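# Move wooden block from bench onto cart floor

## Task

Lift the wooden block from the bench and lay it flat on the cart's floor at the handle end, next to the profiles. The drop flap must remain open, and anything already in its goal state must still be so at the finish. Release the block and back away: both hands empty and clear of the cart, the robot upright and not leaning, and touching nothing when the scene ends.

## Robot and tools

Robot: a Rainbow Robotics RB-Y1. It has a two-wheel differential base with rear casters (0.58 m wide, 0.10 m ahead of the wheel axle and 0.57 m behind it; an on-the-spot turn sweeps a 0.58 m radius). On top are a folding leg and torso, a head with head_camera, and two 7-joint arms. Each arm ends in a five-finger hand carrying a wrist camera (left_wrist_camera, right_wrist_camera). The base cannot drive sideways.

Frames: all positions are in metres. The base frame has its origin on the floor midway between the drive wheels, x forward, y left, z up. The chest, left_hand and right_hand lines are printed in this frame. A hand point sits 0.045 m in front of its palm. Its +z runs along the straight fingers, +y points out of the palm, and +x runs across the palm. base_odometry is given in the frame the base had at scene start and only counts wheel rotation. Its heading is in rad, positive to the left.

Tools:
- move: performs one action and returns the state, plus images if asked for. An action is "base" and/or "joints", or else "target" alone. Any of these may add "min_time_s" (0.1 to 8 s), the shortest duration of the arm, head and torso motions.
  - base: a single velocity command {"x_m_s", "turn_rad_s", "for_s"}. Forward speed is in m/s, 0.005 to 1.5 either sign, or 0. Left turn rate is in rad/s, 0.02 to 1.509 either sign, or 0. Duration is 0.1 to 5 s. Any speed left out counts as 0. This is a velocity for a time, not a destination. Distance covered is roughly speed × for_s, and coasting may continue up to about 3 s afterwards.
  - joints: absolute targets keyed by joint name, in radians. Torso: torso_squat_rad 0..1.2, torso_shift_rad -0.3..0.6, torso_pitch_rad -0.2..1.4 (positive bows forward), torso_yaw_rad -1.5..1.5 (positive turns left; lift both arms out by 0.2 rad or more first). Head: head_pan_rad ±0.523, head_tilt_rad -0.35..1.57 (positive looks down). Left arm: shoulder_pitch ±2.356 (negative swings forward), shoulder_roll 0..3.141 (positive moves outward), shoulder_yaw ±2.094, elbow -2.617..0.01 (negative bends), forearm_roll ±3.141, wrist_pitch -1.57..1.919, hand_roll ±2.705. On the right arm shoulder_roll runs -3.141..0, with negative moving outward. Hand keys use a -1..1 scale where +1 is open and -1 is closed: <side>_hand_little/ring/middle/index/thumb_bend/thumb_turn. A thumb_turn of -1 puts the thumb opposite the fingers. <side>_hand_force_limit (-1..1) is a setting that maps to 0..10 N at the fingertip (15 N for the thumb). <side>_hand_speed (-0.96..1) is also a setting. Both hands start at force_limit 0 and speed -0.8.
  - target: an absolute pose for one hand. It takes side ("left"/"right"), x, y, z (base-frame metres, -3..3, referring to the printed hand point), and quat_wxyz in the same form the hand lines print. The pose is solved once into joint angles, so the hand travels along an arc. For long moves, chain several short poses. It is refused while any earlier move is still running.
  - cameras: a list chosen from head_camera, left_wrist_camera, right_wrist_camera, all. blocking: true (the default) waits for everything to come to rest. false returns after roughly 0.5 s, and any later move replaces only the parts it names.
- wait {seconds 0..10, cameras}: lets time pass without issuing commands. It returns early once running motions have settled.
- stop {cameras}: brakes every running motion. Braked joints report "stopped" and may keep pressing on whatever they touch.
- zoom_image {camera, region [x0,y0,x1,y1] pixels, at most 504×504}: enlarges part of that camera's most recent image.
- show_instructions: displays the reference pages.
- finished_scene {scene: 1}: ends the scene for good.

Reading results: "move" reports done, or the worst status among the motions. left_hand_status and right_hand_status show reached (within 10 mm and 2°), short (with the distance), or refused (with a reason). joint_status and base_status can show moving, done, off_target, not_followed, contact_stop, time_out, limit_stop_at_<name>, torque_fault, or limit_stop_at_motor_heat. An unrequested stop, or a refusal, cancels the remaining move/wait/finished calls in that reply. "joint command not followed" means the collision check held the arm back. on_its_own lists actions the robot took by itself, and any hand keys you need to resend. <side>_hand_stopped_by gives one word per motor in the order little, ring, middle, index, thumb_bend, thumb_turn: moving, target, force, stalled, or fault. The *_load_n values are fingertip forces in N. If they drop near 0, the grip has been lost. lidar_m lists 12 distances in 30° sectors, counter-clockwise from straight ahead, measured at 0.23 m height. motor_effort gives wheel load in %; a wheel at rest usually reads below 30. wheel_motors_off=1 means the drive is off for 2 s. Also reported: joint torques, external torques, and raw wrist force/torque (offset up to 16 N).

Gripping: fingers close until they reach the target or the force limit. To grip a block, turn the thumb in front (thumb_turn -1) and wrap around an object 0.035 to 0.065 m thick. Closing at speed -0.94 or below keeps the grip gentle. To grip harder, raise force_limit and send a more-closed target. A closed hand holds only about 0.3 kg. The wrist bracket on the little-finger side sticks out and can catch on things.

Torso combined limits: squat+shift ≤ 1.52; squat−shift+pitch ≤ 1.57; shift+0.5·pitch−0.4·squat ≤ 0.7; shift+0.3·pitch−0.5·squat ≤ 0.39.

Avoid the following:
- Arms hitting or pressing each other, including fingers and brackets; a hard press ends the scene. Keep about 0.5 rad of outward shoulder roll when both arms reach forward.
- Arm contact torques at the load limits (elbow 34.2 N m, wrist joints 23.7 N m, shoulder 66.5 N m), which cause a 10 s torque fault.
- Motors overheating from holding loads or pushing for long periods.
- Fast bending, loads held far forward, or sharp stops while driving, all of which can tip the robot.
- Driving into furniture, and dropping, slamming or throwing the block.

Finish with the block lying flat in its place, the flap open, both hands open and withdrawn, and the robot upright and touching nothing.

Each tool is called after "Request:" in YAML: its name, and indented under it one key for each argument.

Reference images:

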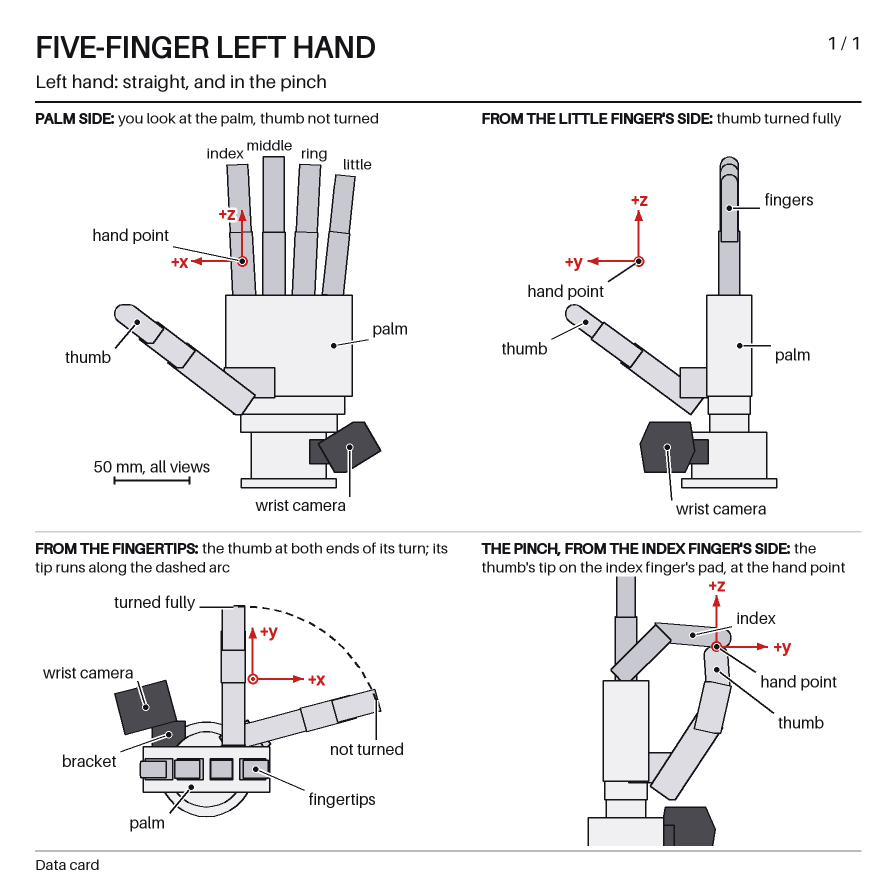

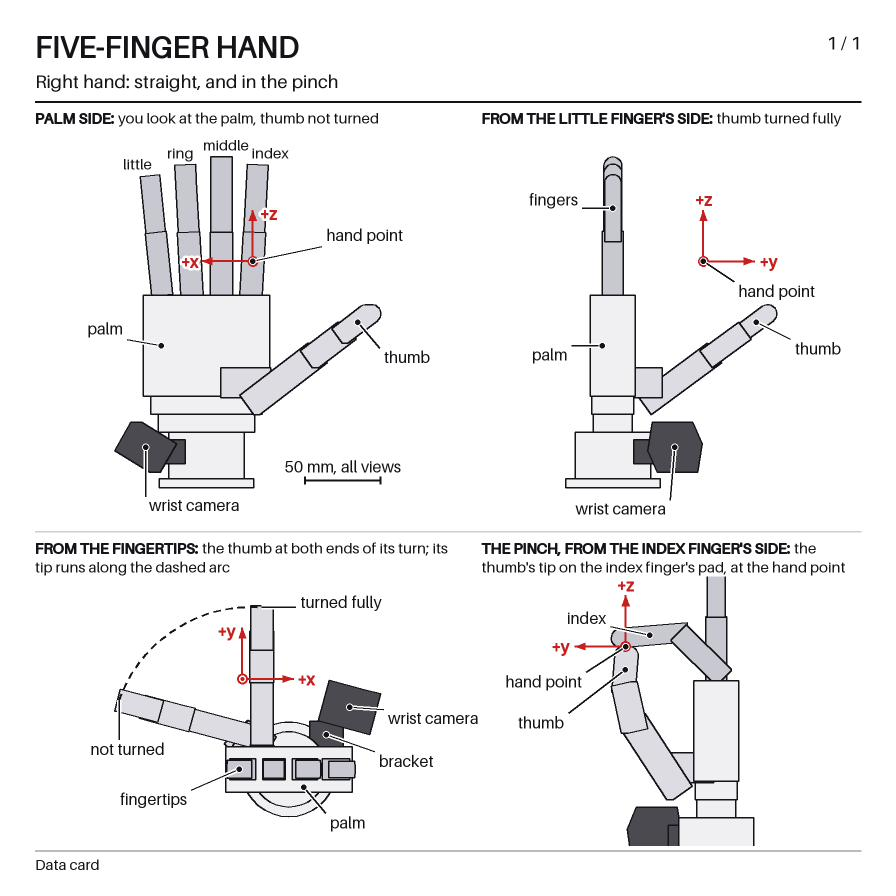

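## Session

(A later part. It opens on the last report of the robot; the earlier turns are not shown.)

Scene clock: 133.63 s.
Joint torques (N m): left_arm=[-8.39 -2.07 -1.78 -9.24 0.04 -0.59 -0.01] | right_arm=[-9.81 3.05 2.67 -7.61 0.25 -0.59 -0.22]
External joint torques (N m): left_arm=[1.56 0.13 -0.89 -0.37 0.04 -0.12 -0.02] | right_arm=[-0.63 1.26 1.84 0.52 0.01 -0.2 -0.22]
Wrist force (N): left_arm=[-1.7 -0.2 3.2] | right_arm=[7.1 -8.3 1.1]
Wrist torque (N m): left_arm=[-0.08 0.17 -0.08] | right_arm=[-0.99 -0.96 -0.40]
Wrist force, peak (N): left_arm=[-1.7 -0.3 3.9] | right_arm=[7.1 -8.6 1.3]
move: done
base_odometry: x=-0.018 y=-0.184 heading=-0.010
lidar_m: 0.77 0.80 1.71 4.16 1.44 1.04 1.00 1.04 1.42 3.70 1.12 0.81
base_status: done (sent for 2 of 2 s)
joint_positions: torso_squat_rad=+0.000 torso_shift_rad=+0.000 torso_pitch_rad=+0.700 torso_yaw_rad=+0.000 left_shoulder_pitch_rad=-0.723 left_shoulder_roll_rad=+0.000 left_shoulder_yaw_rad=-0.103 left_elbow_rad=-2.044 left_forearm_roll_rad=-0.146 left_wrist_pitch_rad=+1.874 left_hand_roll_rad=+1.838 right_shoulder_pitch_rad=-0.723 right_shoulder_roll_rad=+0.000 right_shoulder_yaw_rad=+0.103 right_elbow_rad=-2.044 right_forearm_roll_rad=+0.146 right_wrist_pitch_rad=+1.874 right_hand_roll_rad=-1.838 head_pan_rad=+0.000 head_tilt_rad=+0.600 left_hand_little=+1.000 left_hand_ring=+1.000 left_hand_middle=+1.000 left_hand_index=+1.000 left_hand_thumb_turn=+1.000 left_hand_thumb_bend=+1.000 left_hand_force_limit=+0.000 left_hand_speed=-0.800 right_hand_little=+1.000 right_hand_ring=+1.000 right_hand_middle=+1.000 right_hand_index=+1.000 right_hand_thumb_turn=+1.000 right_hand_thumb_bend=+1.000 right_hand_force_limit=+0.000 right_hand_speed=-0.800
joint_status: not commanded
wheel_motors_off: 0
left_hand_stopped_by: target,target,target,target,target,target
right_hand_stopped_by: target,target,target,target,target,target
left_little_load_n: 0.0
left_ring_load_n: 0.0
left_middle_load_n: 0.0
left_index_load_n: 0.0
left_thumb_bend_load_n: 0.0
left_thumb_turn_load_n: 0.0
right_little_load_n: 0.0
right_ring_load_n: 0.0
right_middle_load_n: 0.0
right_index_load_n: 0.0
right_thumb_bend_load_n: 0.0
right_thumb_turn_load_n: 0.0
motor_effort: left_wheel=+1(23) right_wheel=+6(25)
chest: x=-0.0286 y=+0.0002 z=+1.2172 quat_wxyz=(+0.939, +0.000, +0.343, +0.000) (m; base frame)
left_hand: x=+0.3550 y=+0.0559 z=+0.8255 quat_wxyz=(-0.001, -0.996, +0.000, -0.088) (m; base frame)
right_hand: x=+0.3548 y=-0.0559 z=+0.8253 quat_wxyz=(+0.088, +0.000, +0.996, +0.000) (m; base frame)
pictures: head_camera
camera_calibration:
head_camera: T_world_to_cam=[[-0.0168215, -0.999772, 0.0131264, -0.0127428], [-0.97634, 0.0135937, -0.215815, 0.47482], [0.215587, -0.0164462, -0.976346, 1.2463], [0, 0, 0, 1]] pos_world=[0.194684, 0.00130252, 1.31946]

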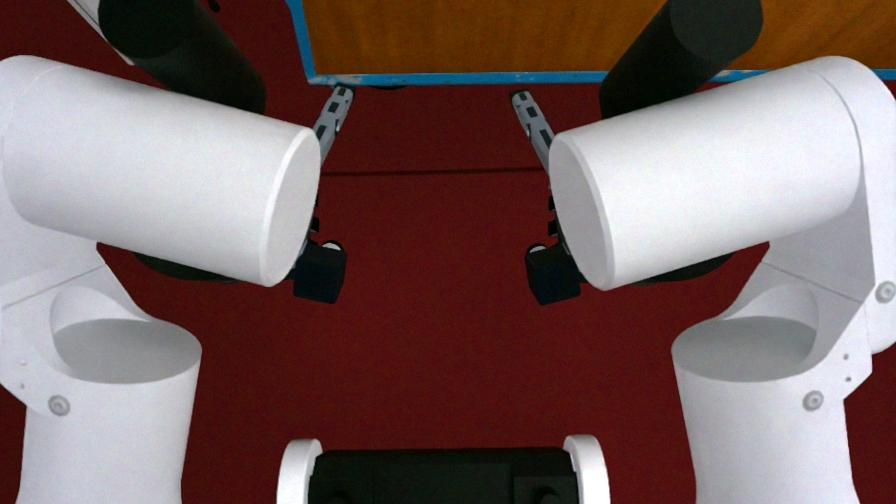

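Request:
move:
  base: {"x_m_s": 0.3, "for_s": 1.4}
  joints: {"head_tilt_rad": 0.62}
  cameras: ["head_camera"]

Request:
move:
  joints: {"head_tilt_rad": 0.62, "head_pan_rad": 0.4}
  min_time_s: 0.4
  cameras: ["all"]

Scene clock: 137.20 s.
Joint torques (N m): left_arm=[-8.61 -2.36 -1.92 -8.65 0.07 -0.79 0.02] | right_arm=[-9.81 3.14 2.45 -7.74 0.09 -0.55 -0.12]
External joint torques (N m): left_arm=[1.33 -0.15 -1.02 0.22 0.08 -0.32 0.02] | right_arm=[-0.63 1.35 1.63 0.39 -0.15 -0.16 -0.11]
Wrist force (N): left_arm=[-1.9 0.0 3.6] | right_arm=[6.9 -8.2 1.4]
Wrist torque (N m): left_arm=[-0.06 0.21 -0.11] | right_arm=[-1.00 -0.91 -0.40]
Wrist force, peak (N): left_arm=[-1.7 -0.2 4.0] | right_arm=[7.1 -8.6 1.2]
move: done
base_odometry: x=+0.402 y=-0.188 heading=-0.009
lidar_m: 0.34 0.36 0.87 4.32 2.06 1.47 1.42 1.49 2.01 4.74 0.52 0.37
base_status: done (sent for 1.4 of 1.4 s)
joint_positions: torso_squat_rad=+0.000 torso_shift_rad=+0.000 torso_pitch_rad=+0.700 torso_yaw_rad=+0.000 left_shoulder_pitch_rad=-0.723 left_shoulder_roll_rad=+0.000 left_shoulder_yaw_rad=-0.103 left_elbow_rad=-2.044 left_forearm_roll_rad=-0.146 left_wrist_pitch_rad=+1.874 left_hand_roll_rad=+1.838 right_shoulder_pitch_rad=-0.723 right_shoulder_roll_rad=+0.000 right_shoulder_yaw_rad=+0.103 right_elbow_rad=-2.044 right_forearm_roll_rad=+0.146 right_wrist_pitch_rad=+1.874 right_hand_roll_rad=-1.838 head_pan_rad=+0.000 head_tilt_rad=+0.620 left_hand_little=+1.000 left_hand_ring=+1.000 left_hand_middle=+1.000 left_hand_index=+1.000 left_hand_thumb_turn=+1.000 left_hand_thumb_bend=+1.000 left_hand_force_limit=+0.000 left_hand_speed=-0.800 right_hand_little=+1.000 right_hand_ring=+1.000 right_hand_middle=+1.000 right_hand_index=+1.000 right_hand_thumb_turn=+1.000 right_hand_thumb_bend=+1.000 right_hand_force_limit=+0.000 right_hand_speed=-0.800
joint_status: all done
wheel_motors_off: 0
left_hand_stopped_by: target,target,target,target,target,target
right_hand_stopped_by: target,target,target,target,target,target
left_little_load_n: 0.0
left_ring_load_n: 0.0
left_middle_load_n: 0.0
left_index_load_n: 0.0
left_thumb_bend_load_n: 0.0
left_thumb_turn_load_n: 0.0
right_little_load_n: 0.0
right_ring_load_n: 0.0
right_middle_load_n: 0.0
right_index_load_n: 0.0
right_thumb_bend_load_n: 0.0
right_thumb_turn_load_n: 0.0
motor_effort: left_wheel=+2(21) right_wheel=-3(27)
chest: x=-0.0286 y=+0.0002 z=+1.2172 quat_wxyz=(+0.939, +0.000, +0.343, +0.000) (m; base frame)
left_hand: x=+0.3550 y=+0.0559 z=+0.8255 quat_wxyz=(-0.001, -0.996, +0.000, -0.088) (m; base frame)
right_hand: x=+0.3548 y=-0.0559 z=+0.8253 quat_wxyz=(+0.088, +0.000, +0.996, +0.000) (m; base frame)
pictures: head_camera
camera_calibration:
head_camera: T_world_to_cam=[[-0.0165563, -0.999772, 0.013461, -0.0132276], [-0.980469, 0.013595, -0.196201, 0.448733], [0.195973, -0.0164464, -0.980471, 1.25423], [0, 0, 0, 1]] pos_world=[0.193954, 0.00130252, 1.31796]

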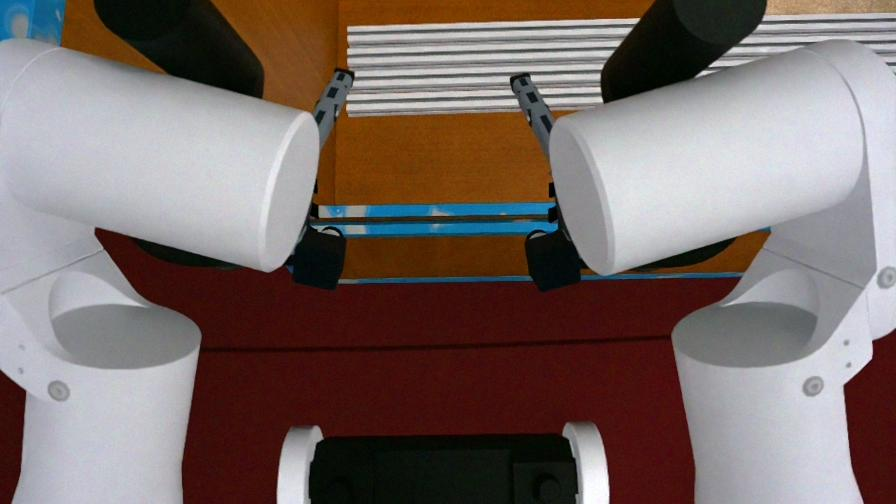

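Scene clock: 137.90 s.
Joint torques (N m): left_arm=[-8.28 -2.05 -2.21 -8.89 0.06 -0.67 0] | right_arm=[-9.73 2.71 2.35 -7.63 0.17 -0.31 -0.19]
External joint torques (N m): left_arm=[1.67 0.15 -1.31 -0.02 0.07 -0.2 -0.01] | right_arm=[-0.55 0.92 1.52 0.49 -0.07 0.08 -0.19]
Wrist force (N): left_arm=[-1.4 -0.2 3.7] | right_arm=[6.9 -8.0 1.6]
Wrist torque (N m): left_arm=[-0.12 0.12 -0.05] | right_arm=[-0.97 -0.92 -0.38]
Wrist force, peak (N): left_arm=[-1.7 0.0 3.8] | right_arm=[7.1 -8.5 1.3]
move: done
base_odometry: x=+0.402 y=-0.188 heading=-0.009
lidar_m: 0.35 0.36 0.87 4.32 2.05 1.50 1.42 1.49 2.01 4.74 0.51 0.37
base_status: not commanded
joint_positions: torso_squat_rad=+0.000 torso_shift_rad=+0.000 torso_pitch_rad=+0.700 torso_yaw_rad=+0.000 left_shoulder_pitch_rad=-0.723 left_shoulder_roll_rad=+0.000 left_shoulder_yaw_rad=-0.103 left_elbow_rad=-2.044 left_forearm_roll_rad=-0.146 left_wrist_pitch_rad=+1.874 left_hand_roll_rad=+1.838 right_shoulder_pitch_rad=-0.723 right_shoulder_roll_rad=+0.000 right_shoulder_yaw_rad=+0.103 right_elbow_rad=-2.044 right_forearm_roll_rad=+0.146 right_wrist_pitch_rad=+1.874 right_hand_roll_rad=-1.838 head_pan_rad=+0.400 head_tilt_rad=+0.620 left_hand_little=+1.000 left_hand_ring=+1.000 left_hand_middle=+1.000 left_hand_index=+1.000 left_hand_thumb_turn=+1.000 left_hand_thumb_bend=+1.000 left_hand_force_limit=+0.000 left_hand_speed=-0.800 right_hand_little=+1.000 right_hand_ring=+1.000 right_hand_middle=+1.000 right_hand_index=+1.000 right_hand_thumb_turn=+1.000 right_hand_thumb_bend=+1.000 right_hand_force_limit=+0.000 right_hand_speed=-0.800
joint_status: all done
wheel_motors_off: 0
left_hand_stopped_by: target,target,target,target,target,target
right_hand_stopped_by: target,target,target,target,target,target
left_little_load_n: 0.0
left_ring_load_n: 0.0
left_middle_load_n: 0.0
left_index_load_n: 0.5
left_thumb_bend_load_n: -0.5
left_thumb_turn_load_n: 0.0
right_little_load_n: 0.0
right_ring_load_n: 0.0
right_middle_load_n: 0.0
right_index_load_n: 0.0
right_thumb_bend_load_n: 0.0
right_thumb_turn_load_n: 0.0
motor_effort: left_wheel=+2(3) right_wheel=-1(6)
chest: x=-0.0286 y=+0.0002 z=+1.2172 quat_wxyz=(+0.939, +0.000, +0.343, +0.000) (m; base frame)
left_hand: x=+0.3550 y=+0.0559 z=+0.8255 quat_wxyz=(-0.001, -0.996, +0.000, -0.088) (m; base frame)
right_hand: x=+0.3548 y=-0.0559 z=+0.8253 quat_wxyz=(+0.088, +0.000, +0.996, +0.000) (m; base frame)
pictures: head_camera, left_wrist_camera, right_wrist_camera
camera_calibration:
head_camera: T_world_to_cam=[[0.282481, -0.929183, -0.238377, 0.293251], [-0.946879, -0.230268, -0.224494, 0.48323], [0.153706, 0.289129, -0.94487, 1.21083], [0, 0, 0, 1]] pos_world=[0.188611, 0.0336694, 1.32246]
left_wrist_camera: T_world_to_cam=[[0.210807, 0.976112, 0.0525997, -0.178197], [0.73289, -0.193428, 0.652271, -0.785644], [0.646864, -0.0989532, -0.756159, 0.512695], [0, 0, 0, 1]] pos_world=[0.281712, 0.0727077, 0.909504]
right_wrist_camera: T_world_to_cam=[[-0.232797, 0.972453, -0.0118828, 0.14141], [0.75458, 0.188321, 0.628605, -0.771807], [0.613526, 0.137371, -0.777634, 0.54432], [0, 0, 0, 1]] pos_world=[0.281355, -0.0669406, 0.910124]

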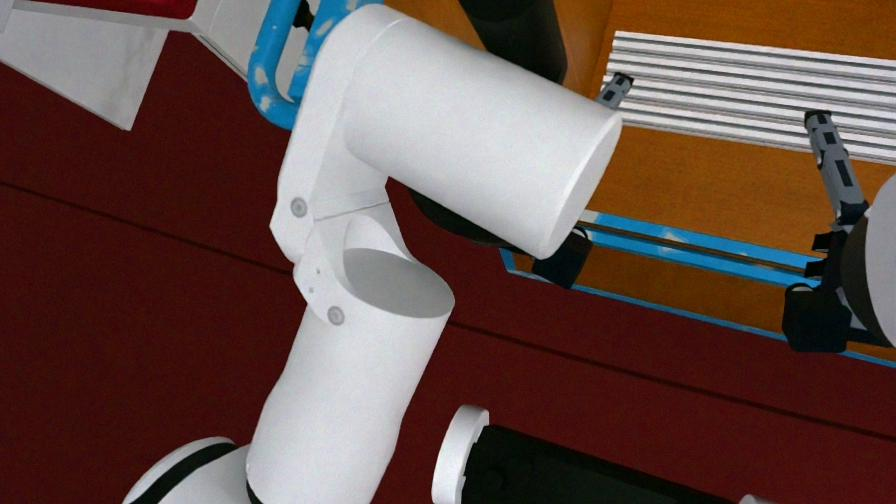

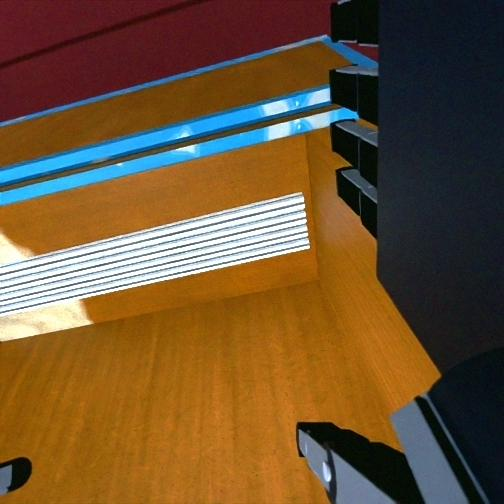

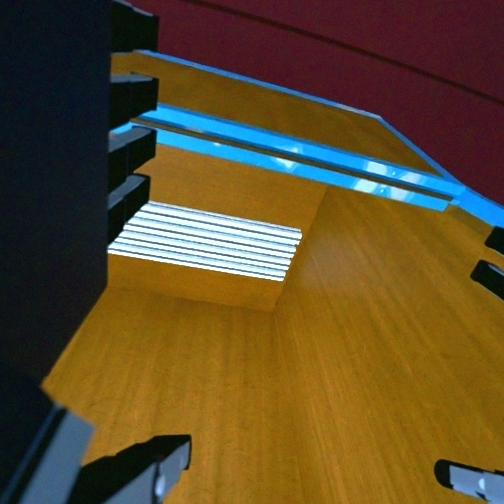

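Request:
move:
  base: {"x_m_s": 0.15, "for_s": 1.27}
  joints: {"head_tilt_rad": 0.7, "head_pan_rad": 0.0}
  cameras: ["all"]

Request:
zoom_image:
  camera: "head_camera"
  region: [290, 0, 610, 400]

Scene clock: 143.10 s.
Joint torques (N m): left_arm=[-8.69 -2.49 -1.49 -8.9 0.01 -0.66 -0.05] | right_arm=[-9.56 2.83 2.4 -7.65 0.16 -0.66 -0.23]
External joint torques (N m): left_arm=[1.25 -0.28 -0.59 -0.03 0.02 -0.19 -0.06] | right_arm=[-0.38 1.05 1.57 0.48 -0.08 -0.27 -0.23]
Wrist force (N): left_arm=[-1.5 -0.1 3.7] | right_arm=[6.8 -8.2 1.4]
Wrist torque (N m): left_arm=[-0.08 0.17 -0.09] | right_arm=[-1.01 -0.91 -0.41]
Wrist force, peak (N): left_arm=[-1.6 -0.1 4.0] | right_arm=[7.3 -8.7 1.1]
move: done
base_odometry: x=+0.592 y=-0.189 heading=-0.009
lidar_m: 0.16 0.17 0.24 1.47 2.32 1.68 1.61 1.66 2.27 0.68 0.23 0.17
base_status: done (sent for 1.27 of 1.27 s)
joint_positions: torso_squat_rad=+0.000 torso_shift_rad=+0.000 torso_pitch_rad=+0.700 torso_yaw_rad=+0.000 left_shoulder_pitch_rad=-0.723 left_shoulder_roll_rad=+0.000 left_shoulder_yaw_rad=-0.103 left_elbow_rad=-2.044 left_forearm_roll_rad=-0.146 left_wrist_pitch_rad=+1.874 left_hand_roll_rad=+1.838 right_shoulder_pitch_rad=-0.723 right_shoulder_roll_rad=+0.000 right_shoulder_yaw_rad=+0.103 right_elbow_rad=-2.044 right_forearm_roll_rad=+0.146 right_wrist_pitch_rad=+1.874 right_hand_roll_rad=-1.838 head_pan_rad=+0.000 head_tilt_rad=+0.700 left_hand_little=+1.000 left_hand_ring=+1.000 left_hand_middle=+1.000 left_hand_index=+1.000 left_hand_thumb_turn=+1.000 left_hand_thumb_bend=+1.000 left_hand_force_limit=+0.000 left_hand_speed=-0.800 right_hand_little=+1.000 right_hand_ring=+1.000 right_hand_middle=+1.000 right_hand_index=+1.000 right_hand_thumb_turn=+1.000 right_hand_thumb_bend=+1.000 right_hand_force_limit=+0.000 right_hand_speed=-0.800
joint_status: all done
wheel_motors_off: 0
left_hand_stopped_by: target,target,target,target,target,target
right_hand_stopped_by: target,target,target,target,target,target
left_little_load_n: 0.0
left_ring_load_n: 0.0
left_middle_load_n: 0.0
left_index_load_n: 0.0
left_thumb_bend_load_n: -0.5
left_thumb_turn_load_n: 0.0
right_little_load_n: 0.0
right_ring_load_n: 0.0
right_middle_load_n: 0.0
right_index_load_n: 0.0
right_thumb_bend_load_n: 0.0
right_thumb_turn_load_n: 0.0
motor_effort: left_wheel=+2(18) right_wheel=-4(13)
chest: x=-0.0286 y=+0.0002 z=+1.2172 quat_wxyz=(+0.939, +0.000, +0.343, +0.000) (m; base frame)
left_hand: x=+0.3550 y=+0.0559 z=+0.8255 quat_wxyz=(-0.001, -0.996, +0.000, -0.088) (m; base frame)
right_hand: x=+0.3548 y=-0.0559 z=+0.8253 quat_wxyz=(+0.088, +0.000, +0.996, +0.000) (m; base frame)
pictures: head_camera, left_wrist_camera, right_wrist_camera
camera_calibration:
head_camera: T_world_to_cam=[[-0.0154282, -0.999772, 0.0147405, -0.0150941], [-0.99301, 0.0135952, -0.117245, 0.343182], [0.117018, -0.0164463, -0.992994, 1.28046], [0, 0, 0, 1]] pos_world=[0.190714, 0.00130252, 1.31194]
left_wrist_camera: T_world_to_cam=[[0.210807, 0.976112, 0.0525997, -0.178197], [0.73289, -0.193428, 0.652271, -0.785644], [0.646864, -0.0989532, -0.756159, 0.512695], [0, 0, 0, 1]] pos_world=[0.281712, 0.0727077, 0.909504]
right_wrist_camera: T_world_to_cam=[[-0.232797, 0.972453, -0.0118828, 0.141433], [0.75458, 0.188321, 0.628605, -0.771882], [0.613526, 0.137371, -0.777634, 0.544258], [0, 0, 0, 1]] pos_world=[0.281455, -0.0669406, 0.910124]

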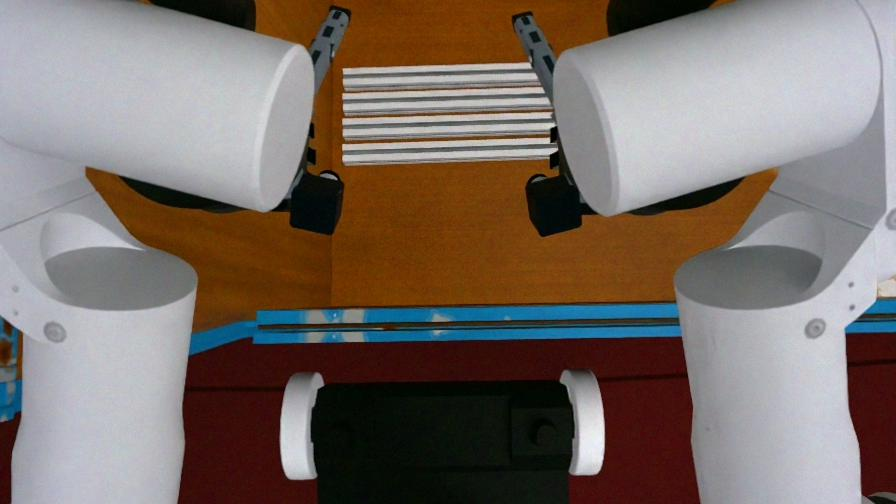

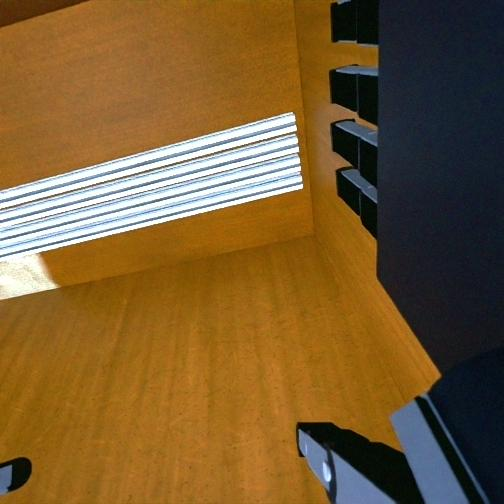

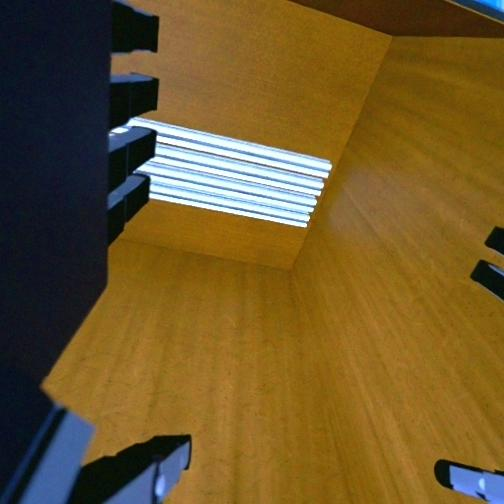

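Scaled by 1.260 from the camera's 896x504 image, which has a finer 1280x720 frame.

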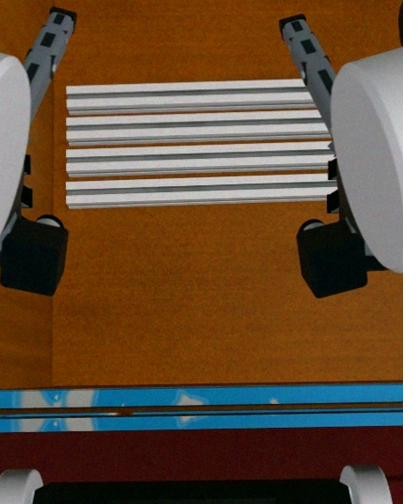

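Request:
move:
  base: {"x_m_s": -0.25, "for_s": 0.8}

Request:
move:
  base: {"turn_rad_s": 0.3, "for_s": 0.833}

Request:
move:
  base: {"x_m_s": -0.25, "for_s": 1.2}
  joints: {"torso_pitch_rad": 0.5}

Request:
move:
  base: {"turn_rad_s": -0.3, "for_s": 0.833}
  cameras: ["head_camera"]

Request:
move:
  target: {"side": "right", "x": 0.30, "y": -0.12, "z": 0.825, "quat_wxyz": [0, 0, 1, 0]}
  min_time_s: 1

Request:
move:
  target: {"side": "left", "x": 0.30, "y": 0.12, "z": 0.825, "quat_wxyz": [0, 1, 0, 0]}
  min_time_s: 1

Request:
move:
  target: {"side": "left", "x": 0.30, "y": 0.0555, "z": 0.825, "quat_wxyz": [0, 1, 0, 0]}
  min_time_s: 1

Scene clock: 153.57 s.
Joint torques (N m): left_arm=[-8.03 -2.39 -2.07 -8.83 -0.09 -0.74 -0.22] | right_arm=[-9.46 2.8 2.7 -7.74 0.14 -0.4 -0.16]
External joint torques (N m): left_arm=[1.91 -0.18 -1.18 0.04 -0.08 -0.27 -0.22] | right_arm=[-0.27 1.01 1.88 0.39 -0.1 -0.01 -0.15]
Wrist force (N): left_arm=[-1.7 -0.3 3.5] | right_arm=[6.8 -8.4 1.1]
Wrist torque (N m): left_arm=[-0.12 0.17 -0.06] | right_arm=[-1.01 -0.89 -0.41]
Wrist force, peak (N): left_arm=[-1.9 0.2 3.9] | right_arm=[7.3 -8.5 1.2]
move: done
base_odometry: x=+0.393 y=-0.188 heading=-0.009
lidar_m: 0.35 0.38 0.87 4.36 2.05 1.47 1.40 1.47 1.98 4.77 0.51 0.37
base_status: done (sent for 0.8 of 0.8 s)
joint_positions: torso_squat_rad=+0.000 torso_shift_rad=+0.000 torso_pitch_rad=+0.700 torso_yaw_rad=+0.000 left_shoulder_pitch_rad=-0.723 left_shoulder_roll_rad=+0.000 left_shoulder_yaw_rad=-0.103 left_elbow_rad=-2.044 left_forearm_roll_rad=-0.146 left_wrist_pitch_rad=+1.874 left_hand_roll_rad=+1.838 right_shoulder_pitch_rad=-0.723 right_shoulder_roll_rad=+0.000 right_shoulder_yaw_rad=+0.103 right_elbow_rad=-2.044 right_forearm_roll_rad=+0.146 right_wrist_pitch_rad=+1.874 right_hand_roll_rad=-1.838 head_pan_rad=+0.000 head_tilt_rad=+0.700 left_hand_little=+1.000 left_hand_ring=+1.000 left_hand_middle=+1.000 left_hand_index=+1.000 left_hand_thumb_turn=+1.000 left_hand_thumb_bend=+1.000 left_hand_force_limit=+0.000 left_hand_speed=-0.800 right_hand_little=+1.000 right_hand_ring=+1.000 right_hand_middle=+1.000 right_hand_index=+1.000 right_hand_thumb_turn=+1.000 right_hand_thumb_bend=+1.000 right_hand_force_limit=+0.000 right_hand_speed=-0.800
joint_status: not commanded
wheel_motors_off: 0
left_hand_stopped_by: target,target,target,target,target,target
right_hand_stopped_by: target,target,target,target,target,target
left_little_load_n: 0.0
left_ring_load_n: 0.0
left_middle_load_n: 0.0
left_index_load_n: 0.0
left_thumb_bend_load_n: 0.0
left_thumb_turn_load_n: 0.0
right_little_load_n: 0.0
right_ring_load_n: 0.0
right_middle_load_n: 0.0
right_index_load_n: 0.0
right_thumb_bend_load_n: 0.0
right_thumb_turn_load_n: 0.0
motor_effort: left_wheel=-2(19) right_wheel=-5(18)
chest: x=-0.0288 y=+0.0002 z=+1.2172 quat_wxyz=(+0.939, +0.000, +0.343, +0.000) (m; base frame)
left_hand: x=+0.3549 y=+0.0559 z=+0.8256 quat_wxyz=(-0.001, -0.996, +0.000, -0.088) (m; base frame)
right_hand: x=+0.3547 y=-0.0559 z=+0.8254 quat_wxyz=(+0.088, +0.000, +0.996, +0.000) (m; base frame)
pictures: none

Scene clock: 155.30 s.
Joint torques (N m): left_arm=[-8.05 -1.93 -2.29 -9.02 0.05 -0.47 -0.09] | right_arm=[-9.8 2.81 2.46 -7.76 0.18 -0.46 -0.17]
External joint torques (N m): left_arm=[1.9 0.27 -1.39 -0.15 0.05 0 -0.1] | right_arm=[-0.62 1.02 1.63 0.37 -0.06 -0.06 -0.17]
Wrist force (N): left_arm=[-1.5 -0.4 3.2] | right_arm=[6.9 -8.1 1.3]
Wrist torque (N m): left_arm=[-0.11 0.14 -0.07] | right_arm=[-0.98 -0.94 -0.37]
Wrist force, peak (N): left_arm=[-1.6 -0.1 4.0] | right_arm=[7.1 -8.7 1.3]
move: done
base_odometry: x=+0.393 y=-0.188 heading=+0.241
lidar_m: 0.36 0.42 1.53 2.98 1.66 1.40 1.41 1.64 2.74 0.77 0.43 0.36
base_status: done (sent for 0.83 of 0.83 s)
joint_positions: torso_squat_rad=+0.000 torso_shift_rad=+0.000 torso_pitch_rad=+0.700 torso_yaw_rad=+0.000 left_shoulder_pitch_rad=-0.723 left_shoulder_roll_rad=+0.000 left_shoulder_yaw_rad=-0.103 left_elbow_rad=-2.044 left_forearm_roll_rad=-0.146 left_wrist_pitch_rad=+1.874 left_hand_roll_rad=+1.838 right_shoulder_pitch_rad=-0.723 right_shoulder_roll_rad=+0.000 right_shoulder_yaw_rad=+0.103 right_elbow_rad=-2.044 right_forearm_roll_rad=+0.146 right_wrist_pitch_rad=+1.874 right_hand_roll_rad=-1.838 head_pan_rad=+0.000 head_tilt_rad=+0.700 left_hand_little=+1.000 left_hand_ring=+1.000 left_hand_middle=+1.000 left_hand_index=+1.000 left_hand_thumb_turn=+1.000 left_hand_thumb_bend=+1.000 left_hand_force_limit=+0.000 left_hand_speed=-0.800 right_hand_little=+1.000 right_hand_ring=+1.000 right_hand_middle=+1.000 right_hand_index=+1.000 right_hand_thumb_turn=+1.000 right_hand_thumb_bend=+1.000 right_hand_force_limit=+0.000 right_hand_speed=-0.800
joint_status: not commanded
wheel_motors_off: 0
left_hand_stopped_by: target,target,target,target,target,target
right_hand_stopped_by: target,target,target,target,target,target
left_little_load_n: 0.0
left_ring_load_n: 0.0
left_middle_load_n: 0.0
left_index_load_n: 0.5
left_thumb_bend_load_n: 0.0
left_thumb_turn_load_n: 0.0
right_little_load_n: 0.0
right_ring_load_n: 0.0
right_middle_load_n: 0.0
right_index_load_n: 0.0
right_thumb_bend_load_n: 0.0
right_thumb_turn_load_n: 0.0
motor_effort: left_wheel=+1(14) right_wheel=+6(24)
chest: x=-0.0288 y=+0.0002 z=+1.2172 quat_wxyz=(+0.939, +0.000, +0.343, +0.000) (m; base frame)
left_hand: x=+0.3549 y=+0.0559 z=+0.8256 quat_wxyz=(-0.001, -0.996, +0.000, -0.088) (m; base frame)
right_hand: x=+0.3547 y=-0.0559 z=+0.8254 quat_wxyz=(+0.088, +0.000, +0.996, +0.000) (m; base frame)
pictures: none

Scene clock: 157.67 s.
Joint torques (N m): left_arm=[-10.93 -1.72 -1.12 -8.63 0.02 -0.82 -0.11] | right_arm=[-12.49 2.24 1.81 -7.57 0.25 -0.84 -0.19]
External joint torques (N m): left_arm=[1.88 -0.34 -0.85 -0.04 0.15 0.05 -0.12] | right_arm=[-0.45 1.26 1.5 0.32 -0.07 -0.08 -0.18]
Wrist force (N): left_arm=[-3.0 -0.3 3.4] | right_arm=[8.0 -8.3 1.1]
Wrist torque (N m): left_arm=[-0.13 0.28 -0.15] | right_arm=[-1.00 -1.00 -0.33]
Wrist force, peak (N): left_arm=[-3.0 -0.2 3.8] | right_arm=[8.5 -8.5 0.9]
move: done
base_odometry: x=+0.101 y=-0.259 heading=+0.242
lidar_m: 0.65 1.07 1.72 2.35 1.32 1.12 1.12 1.30 2.18 3.05 0.77 0.65
base_status: done (sent for 1.2 of 1.2 s)
joint_positions: torso_squat_rad=+0.000 torso_shift_rad=+0.000 torso_pitch_rad=+0.500 torso_yaw_rad=+0.000 left_shoulder_pitch_rad=-0.723 left_shoulder_roll_rad=+0.000 left_shoulder_yaw_rad=-0.103 left_elbow_rad=-2.044 left_forearm_roll_rad=-0.146 left_wrist_pitch_rad=+1.874 left_hand_roll_rad=+1.838 right_shoulder_pitch_rad=-0.723 right_shoulder_roll_rad=+0.000 right_shoulder_yaw_rad=+0.103 right_elbow_rad=-2.044 right_forearm_roll_rad=+0.146 right_wrist_pitch_rad=+1.874 right_hand_roll_rad=-1.838 head_pan_rad=+0.000 head_tilt_rad=+0.700 left_hand_little=+1.000 left_hand_ring=+1.000 left_hand_middle=+1.000 left_hand_index=+1.000 left_hand_thumb_turn=+1.000 left_hand_thumb_bend=+1.000 left_hand_force_limit=+0.000 left_hand_speed=-0.800 right_hand_little=+1.000 right_hand_ring=+1.000 right_hand_middle=+1.000 right_hand_index=+1.000 right_hand_thumb_turn=+1.000 right_hand_thumb_bend=+1.000 right_hand_force_limit=+0.000 right_hand_speed=-0.800
joint_status: all done
wheel_motors_off: 0
left_hand_stopped_by: target,target,target,target,target,target
right_hand_stopped_by: target,target,target,target,target,target
left_little_load_n: 0.0
left_ring_load_n: 0.0
left_middle_load_n: 0.0
left_index_load_n: 0.0
left_thumb_bend_load_n: 0.0
left_thumb_turn_load_n: 0.0
right_little_load_n: 0.0
right_ring_load_n: 0.0
right_middle_load_n: 0.0
right_index_load_n: 0.0
right_thumb_bend_load_n: 0.0
right_thumb_turn_load_n: 0.0
motor_effort: left_wheel=+8(22) right_wheel=-8(20)
chest: x=-0.0797 y=+0.0002 z=+1.2521 quat_wxyz=(+0.969, +0.000, +0.247, +0.000) (m; base frame)
left_hand: x=+0.3741 y=+0.0560 z=+0.9445 quat_wxyz=(-0.001, -0.982, +0.000, -0.187) (m; base frame)
right_hand: x=+0.3739 y=-0.0559 z=+0.9442 quat_wxyz=(+0.187, +0.000, +0.982, +0.000) (m; base frame)
pictures: none

Scene clock: 159.47 s.
Joint torques (N m): left_arm=[-11.63 -1.92 -1.58 -8.59 -0.01 -0.98 0.04] | right_arm=[-12.58 1.77 1.78 -7.49 0.14 -0.81 -0.11]
External joint torques (N m): left_arm=[1.18 -0.55 -1.31 0 0.11 -0.12 0.03] | right_arm=[-0.55 0.79 1.48 0.4 -0.18 -0.04 -0.11]
Wrist force (N): left_arm=[-2.7 0.1 3.3] | right_arm=[7.9 -8.2 1.4]
Wrist torque (N m): left_arm=[-0.07 0.23 -0.14] | right_arm=[-0.99 -0.97 -0.33]
Wrist force, peak (N): left_arm=[-3.0 0.0 3.7] | right_arm=[8.2 -8.6 1.0]
move: done
base_odometry: x=+0.101 y=-0.259 heading=-0.007
lidar_m: 0.65 0.67 1.72 4.57 1.61 1.17 1.12 1.17 1.58 4.21 0.94 0.68
base_status: done (sent for 0.83 of 0.83 s)
joint_positions: torso_squat_rad=+0.000 torso_shift_rad=+0.000 torso_pitch_rad=+0.500 torso_yaw_rad=+0.000 left_shoulder_pitch_rad=-0.723 left_shoulder_roll_rad=+0.000 left_shoulder_yaw_rad=-0.103 left_elbow_rad=-2.044 left_forearm_roll_rad=-0.146 left_wrist_pitch_rad=+1.874 left_hand_roll_rad=+1.838 right_shoulder_pitch_rad=-0.723 right_shoulder_roll_rad=+0.000 right_shoulder_yaw_rad=+0.103 right_elbow_rad=-2.044 right_forearm_roll_rad=+0.146 right_wrist_pitch_rad=+1.874 right_hand_roll_rad=-1.838 head_pan_rad=+0.000 head_tilt_rad=+0.700 left_hand_little=+1.000 left_hand_ring=+1.000 left_hand_middle=+1.000 left_hand_index=+1.000 left_hand_thumb_turn=+1.000 left_hand_thumb_bend=+1.000 left_hand_force_limit=+0.000 left_hand_speed=-0.800 right_hand_little=+1.000 right_hand_ring=+1.000 right_hand_middle=+1.000 right_hand_index=+1.000 right_hand_thumb_turn=+1.000 right_hand_thumb_bend=+1.000 right_hand_force_limit=+0.000 right_hand_speed=-0.800
joint_status: not commanded
wheel_motors_off: 0
left_hand_stopped_by: target,target,target,target,target,target
right_hand_stopped_by: target,target,target,target,target,target
left_little_load_n: 0.0
left_ring_load_n: 0.0
left_middle_load_n: 0.0
left_index_load_n: 0.0
left_thumb_bend_load_n: 0.0
left_thumb_turn_load_n: 0.0
right_little_load_n: 0.0
right_ring_load_n: 0.0
right_middle_load_n: 0.0
right_index_load_n: 0.0
right_thumb_bend_load_n: 0.0
right_thumb_turn_load_n: 0.0
motor_effort: left_wheel=+9(24) right_wheel=-1(19)
chest: x=-0.0797 y=+0.0002 z=+1.2521 quat_wxyz=(+0.969, +0.000, +0.247, +0.000) (m; base frame)
left_hand: x=+0.3741 y=+0.0560 z=+0.9445 quat_wxyz=(-0.001, -0.982, +0.000, -0.187) (m; base frame)
right_hand: x=+0.3739 y=-0.0559 z=+0.9442 quat_wxyz=(+0.187, +0.000, +0.982, +0.000) (m; base frame)
pictures: head_camera
camera_calibration:
head_camera: T_world_to_cam=[[-0.0179544, -0.999774, 0.0114109, -0.0123514], [-0.949878, 0.0134936, -0.312331, 0.544219], [0.312106, -0.0164467, -0.949905, 1.28264], [0, 0, 0, 1]] pos_world=[0.116401, 0.00140301, 1.3885]

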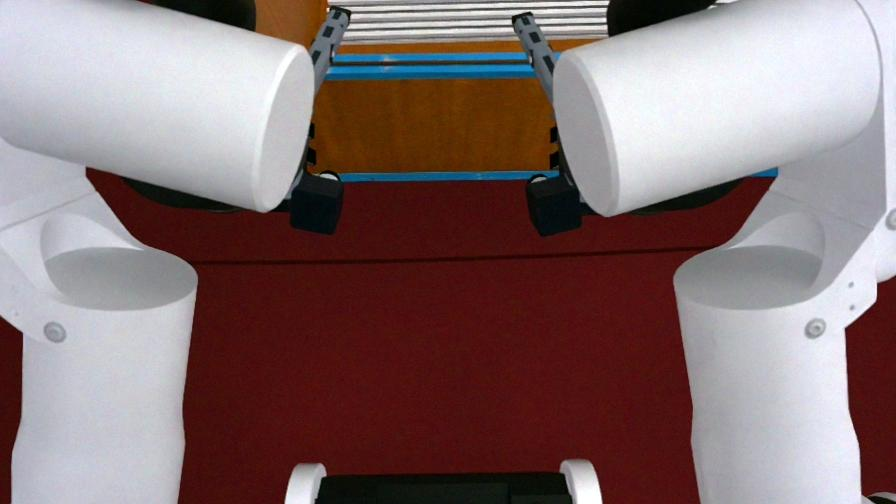

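Scene clock: 160.80 s.
Joint torques (N m): left_arm=[-10.97 -1.9 -1.01 -8.54 -0.03 -1.06 -0.2] | right_arm=[-11.06 -1.66 0.11 -7.62 -0.05 0.04 0.1]
External joint torques (N m): left_arm=[1.84 -0.52 -0.74 0.05 0.09 -0.2 -0.21] | right_arm=[-0.1 -0.49 -0.09 0.52 -0.21 0.09 0.1]
Wrist force (N): left_arm=[-2.8 -0.3 3.5] | right_arm=[5.5 -8.3 1.1]
Wrist torque (N m): left_arm=[-0.11 0.24 -0.13] | right_arm=[-1.01 -0.77 -0.39]
Wrist force, peak (N): left_arm=[-3.0 0.0 3.7] | right_arm=[8.1 -8.3 1.3]
move: done
base_odometry: x=+0.101 y=-0.259 heading=-0.007
lidar_m: 0.65 0.67 1.71 4.56 1.62 1.17 1.12 1.18 1.58 4.21 0.94 0.68
base_status: not commanded
joint_positions: torso_squat_rad=+0.000 torso_shift_rad=+0.000 torso_pitch_rad=+0.500 torso_yaw_rad=+0.000 left_shoulder_pitch_rad=-0.723 left_shoulder_roll_rad=+0.000 left_shoulder_yaw_rad=-0.103 left_elbow_rad=-2.044 left_forearm_roll_rad=-0.146 left_wrist_pitch_rad=+1.874 left_hand_roll_rad=+1.838 right_shoulder_pitch_rad=-0.639 right_shoulder_roll_rad=-0.036 right_shoulder_yaw_rad=-0.092 right_elbow_rad=-1.782 right_forearm_roll_rad=+0.017 right_wrist_pitch_rad=+1.888 right_hand_roll_rad=-1.681 head_pan_rad=+0.000 head_tilt_rad=+0.700 left_hand_little=+1.000 left_hand_ring=+1.000 left_hand_middle=+1.000 left_hand_index=+1.000 left_hand_thumb_turn=+1.000 left_hand_thumb_bend=+1.000 left_hand_force_limit=+0.000 left_hand_speed=-0.800 right_hand_little=+1.000 right_hand_ring=+1.000 right_hand_middle=+1.000 right_hand_index=+1.000 right_hand_thumb_turn=+1.000 right_hand_thumb_bend=+1.000 right_hand_force_limit=+0.000 right_hand_speed=-0.800
joint_status: all done
wheel_motors_off: 0
left_hand_stopped_by: target,target,target,target,target,target
right_hand_stopped_by: target,target,target,target,target,target
left_little_load_n: 0.0
left_ring_load_n: 0.0
left_middle_load_n: 0.0
left_index_load_n: 0.0
left_thumb_bend_load_n: 0.0
left_thumb_turn_load_n: 0.0
right_little_load_n: 0.0
right_ring_load_n: 0.0
right_middle_load_n: 0.0
right_index_load_n: 0.0
right_thumb_bend_load_n: 0.0
right_thumb_turn_load_n: 0.0
motor_effort: left_wheel=+9(10) right_wheel=+0(4)
chest: x=-0.0797 y=+0.0002 z=+1.2521 quat_wxyz=(+0.969, +0.000, +0.247, +0.000) (m; base frame)
left_hand: x=+0.3741 y=+0.0560 z=+0.9445 quat_wxyz=(-0.001, -0.982, +0.000, -0.187) (m; base frame)
right_hand: x=+0.2999 y=-0.1198 z=+0.8251 quat_wxyz=(+0.000, +0.000, +1.000, +0.000) (m; base frame)
right_hand_status: reached (checked arc, planned for 1.0 s): 0 mm and 0.0 deg off.
pictures: none

Scene clock: 162.13 s.
Joint torques (N m): left_arm=[-9.66 1.24 0.69 -8.77 0.66 -0.05 -0.17] | right_arm=[-11.13 -1.41 -0.19 -7.39 -0.04 0.08 0.01]
External joint torques (N m): left_arm=[2.14 0.34 0.87 0.11 0.56 0.06 -0.17] | right_arm=[-0.17 -0.24 -0.39 0.75 -0.2 0.14 0.01]
Wrist force (N): left_arm=[-1.1 0.0 3.7] | right_arm=[5.9 -8.3 1.2]
Wrist torque (N m): left_arm=[-0.10 0.22 -0.06] | right_arm=[-1.00 -0.83 -0.37]
Wrist force, peak (N): left_arm=[-1.8 -0.1 4.1] | right_arm=[5.8 -8.7 1.2]
move: done
base_odometry: x=+0.101 y=-0.259 heading=-0.007
lidar_m: 0.65 0.68 1.73 4.57 1.60 1.17 1.12 1.16 1.59 4.22 0.94 0.68
base_status: not commanded
joint_positions: torso_squat_rad=+0.000 torso_shift_rad=+0.000 torso_pitch_rad=+0.500 torso_yaw_rad=+0.000 left_shoulder_pitch_rad=-0.639 left_shoulder_roll_rad=+0.036 left_shoulder_yaw_rad=+0.091 left_elbow_rad=-1.782 left_forearm_roll_rad=-0.017 left_wrist_pitch_rad=+1.888 left_hand_roll_rad=+1.682 right_shoulder_pitch_rad=-0.639 right_shoulder_roll_rad=-0.036 right_shoulder_yaw_rad=-0.092 right_elbow_rad=-1.782 right_forearm_roll_rad=+0.017 right_wrist_pitch_rad=+1.888 right_hand_roll_rad=-1.681 head_pan_rad=+0.000 head_tilt_rad=+0.700 left_hand_little=+1.000 left_hand_ring=+1.000 left_hand_middle=+1.000 left_hand_index=+1.000 left_hand_thumb_turn=+1.000 left_hand_thumb_bend=+1.000 left_hand_force_limit=+0.000 left_hand_speed=-0.800 right_hand_little=+1.000 right_hand_ring=+1.000 right_hand_middle=+1.000 right_hand_index=+1.000 right_hand_thumb_turn=+1.000 right_hand_thumb_bend=+1.000 right_hand_force_limit=+0.000 right_hand_speed=-0.800
joint_status: all done
wheel_motors_off: 0
left_hand_stopped_by: target,target,target,target,target,target
right_hand_stopped_by: target,target,target,target,target,target
left_little_load_n: 0.0
left_ring_load_n: 0.0
left_middle_load_n: 0.0
left_index_load_n: 0.0
left_thumb_bend_load_n: 0.0
left_thumb_turn_load_n: 0.0
right_little_load_n: 0.0
right_ring_load_n: 0.0
right_middle_load_n: 0.0
right_index_load_n: 0.0
right_thumb_bend_load_n: 0.0
right_thumb_turn_load_n: 0.0
motor_effort: left_wheel=+9(10) right_wheel=+2(3)
chest: x=-0.0797 y=+0.0002 z=+1.2521 quat_wxyz=(+0.969, +0.000, +0.247, +0.000) (m; base frame)
left_hand: x=+0.3001 y=+0.1198 z=+0.8252 quat_wxyz=(+0.000, -1.000, +0.000, +0.000) (m; base frame)
left_hand_status: reached (checked arc, planned for 1.0 s): 0 mm and 0.0 deg off.
right_hand: x=+0.2999 y=-0.1198 z=+0.8251 quat_wxyz=(+0.000, +0.000, +1.000, +0.000) (m; base frame)
pictures: none

Scene clock: 163.47 s.
Joint torques (N m): left_arm=[-11.49 -1.79 -1.01 -8.36 -0.07 -0.3 0.14] | right_arm=[-11.14 -1.81 -0.55 -7.61 -0.02 -0.02 0.13]
External joint torques (N m): left_arm=[1.04 -0.3 -0.7 0.55 -0.17 -0.19 0.14] | right_arm=[-0.18 -0.64 -0.75 0.53 -0.18 0.04 0.13]
Wrist force (N): left_arm=[-0.6 -0.3 3.7] | right_arm=[5.9 -8.1 1.4]
Wrist torque (N m): left_arm=[-0.18 0.14 0.13] | right_arm=[-1.02 -0.85 -0.35]
Wrist force, peak (N): left_arm=[-0.8 -0.8 4.1] | right_arm=[6.1 -8.6 1.3]
move: done
base_odometry: x=+0.101 y=-0.259 heading=-0.007
lidar_m: 0.65 0.67 1.72 4.56 1.61 1.16 1.12 1.17 1.58 4.22 0.94 0.68
base_status: not commanded
joint_positions: torso_squat_rad=+0.000 torso_shift_rad=+0.000 torso_pitch_rad=+0.500 torso_yaw_rad=+0.000 left_shoulder_pitch_rad=-0.687 left_shoulder_roll_rad=+0.000 left_shoulder_yaw_rad=-0.078 left_elbow_rad=-1.721 left_forearm_roll_rad=-0.029 left_wrist_pitch_rad=+1.876 left_hand_roll_rad=+1.867 right_shoulder_pitch_rad=-0.639 right_shoulder_roll_rad=-0.036 right_shoulder_yaw_rad=-0.092 right_elbow_rad=-1.782 right_forearm_roll_rad=+0.017 right_wrist_pitch_rad=+1.888 right_hand_roll_rad=-1.681 head_pan_rad=+0.000 head_tilt_rad=+0.700 left_hand_little=+1.000 left_hand_ring=+1.000 left_hand_middle=+1.000 left_hand_index=+1.000 left_hand_thumb_turn=+1.000 left_hand_thumb_bend=+1.000 left_hand_force_limit=+0.000 left_hand_speed=-0.800 right_hand_little=+1.000 right_hand_ring=+1.000 right_hand_middle=+1.000 right_hand_index=+1.000 right_hand_thumb_turn=+1.000 right_hand_thumb_bend=+1.000 right_hand_force_limit=+0.000 right_hand_speed=-0.800
joint_status: all done
wheel_motors_off: 0
left_hand_stopped_by: target,target,target,target,target,target
right_hand_stopped_by: target,target,target,target,target,target
left_little_load_n: 0.0
left_ring_load_n: 0.0
left_middle_load_n: 0.0
left_index_load_n: 0.0
left_thumb_bend_load_n: -0.5
left_thumb_turn_load_n: 0.0
right_little_load_n: 0.0
right_ring_load_n: 0.0
right_middle_load_n: 0.0
right_index_load_n: 0.0
right_thumb_bend_load_n: 0.0
right_thumb_turn_load_n: 0.0
motor_effort: left_wheel=+9(10) right_wheel=+0(3)
chest: x=-0.0797 y=+0.0002 z=+1.2521 quat_wxyz=(+0.969, +0.000, +0.247, +0.000) (m; base frame)
left_hand: x=+0.2997 y=+0.0560 z=+0.8254 quat_wxyz=(+0.000, -1.000, +0.000, +0.000) (m; base frame)
left_hand_status: reached (checked arc, planned for 1.0 s): 1 mm and 0.1 deg off.
right_hand: x=+0.2999 y=-0.1198 z=+0.8251 quat_wxyz=(+0.000, +0.000, +1.000, +0.000) (m; base frame)
pictures: none


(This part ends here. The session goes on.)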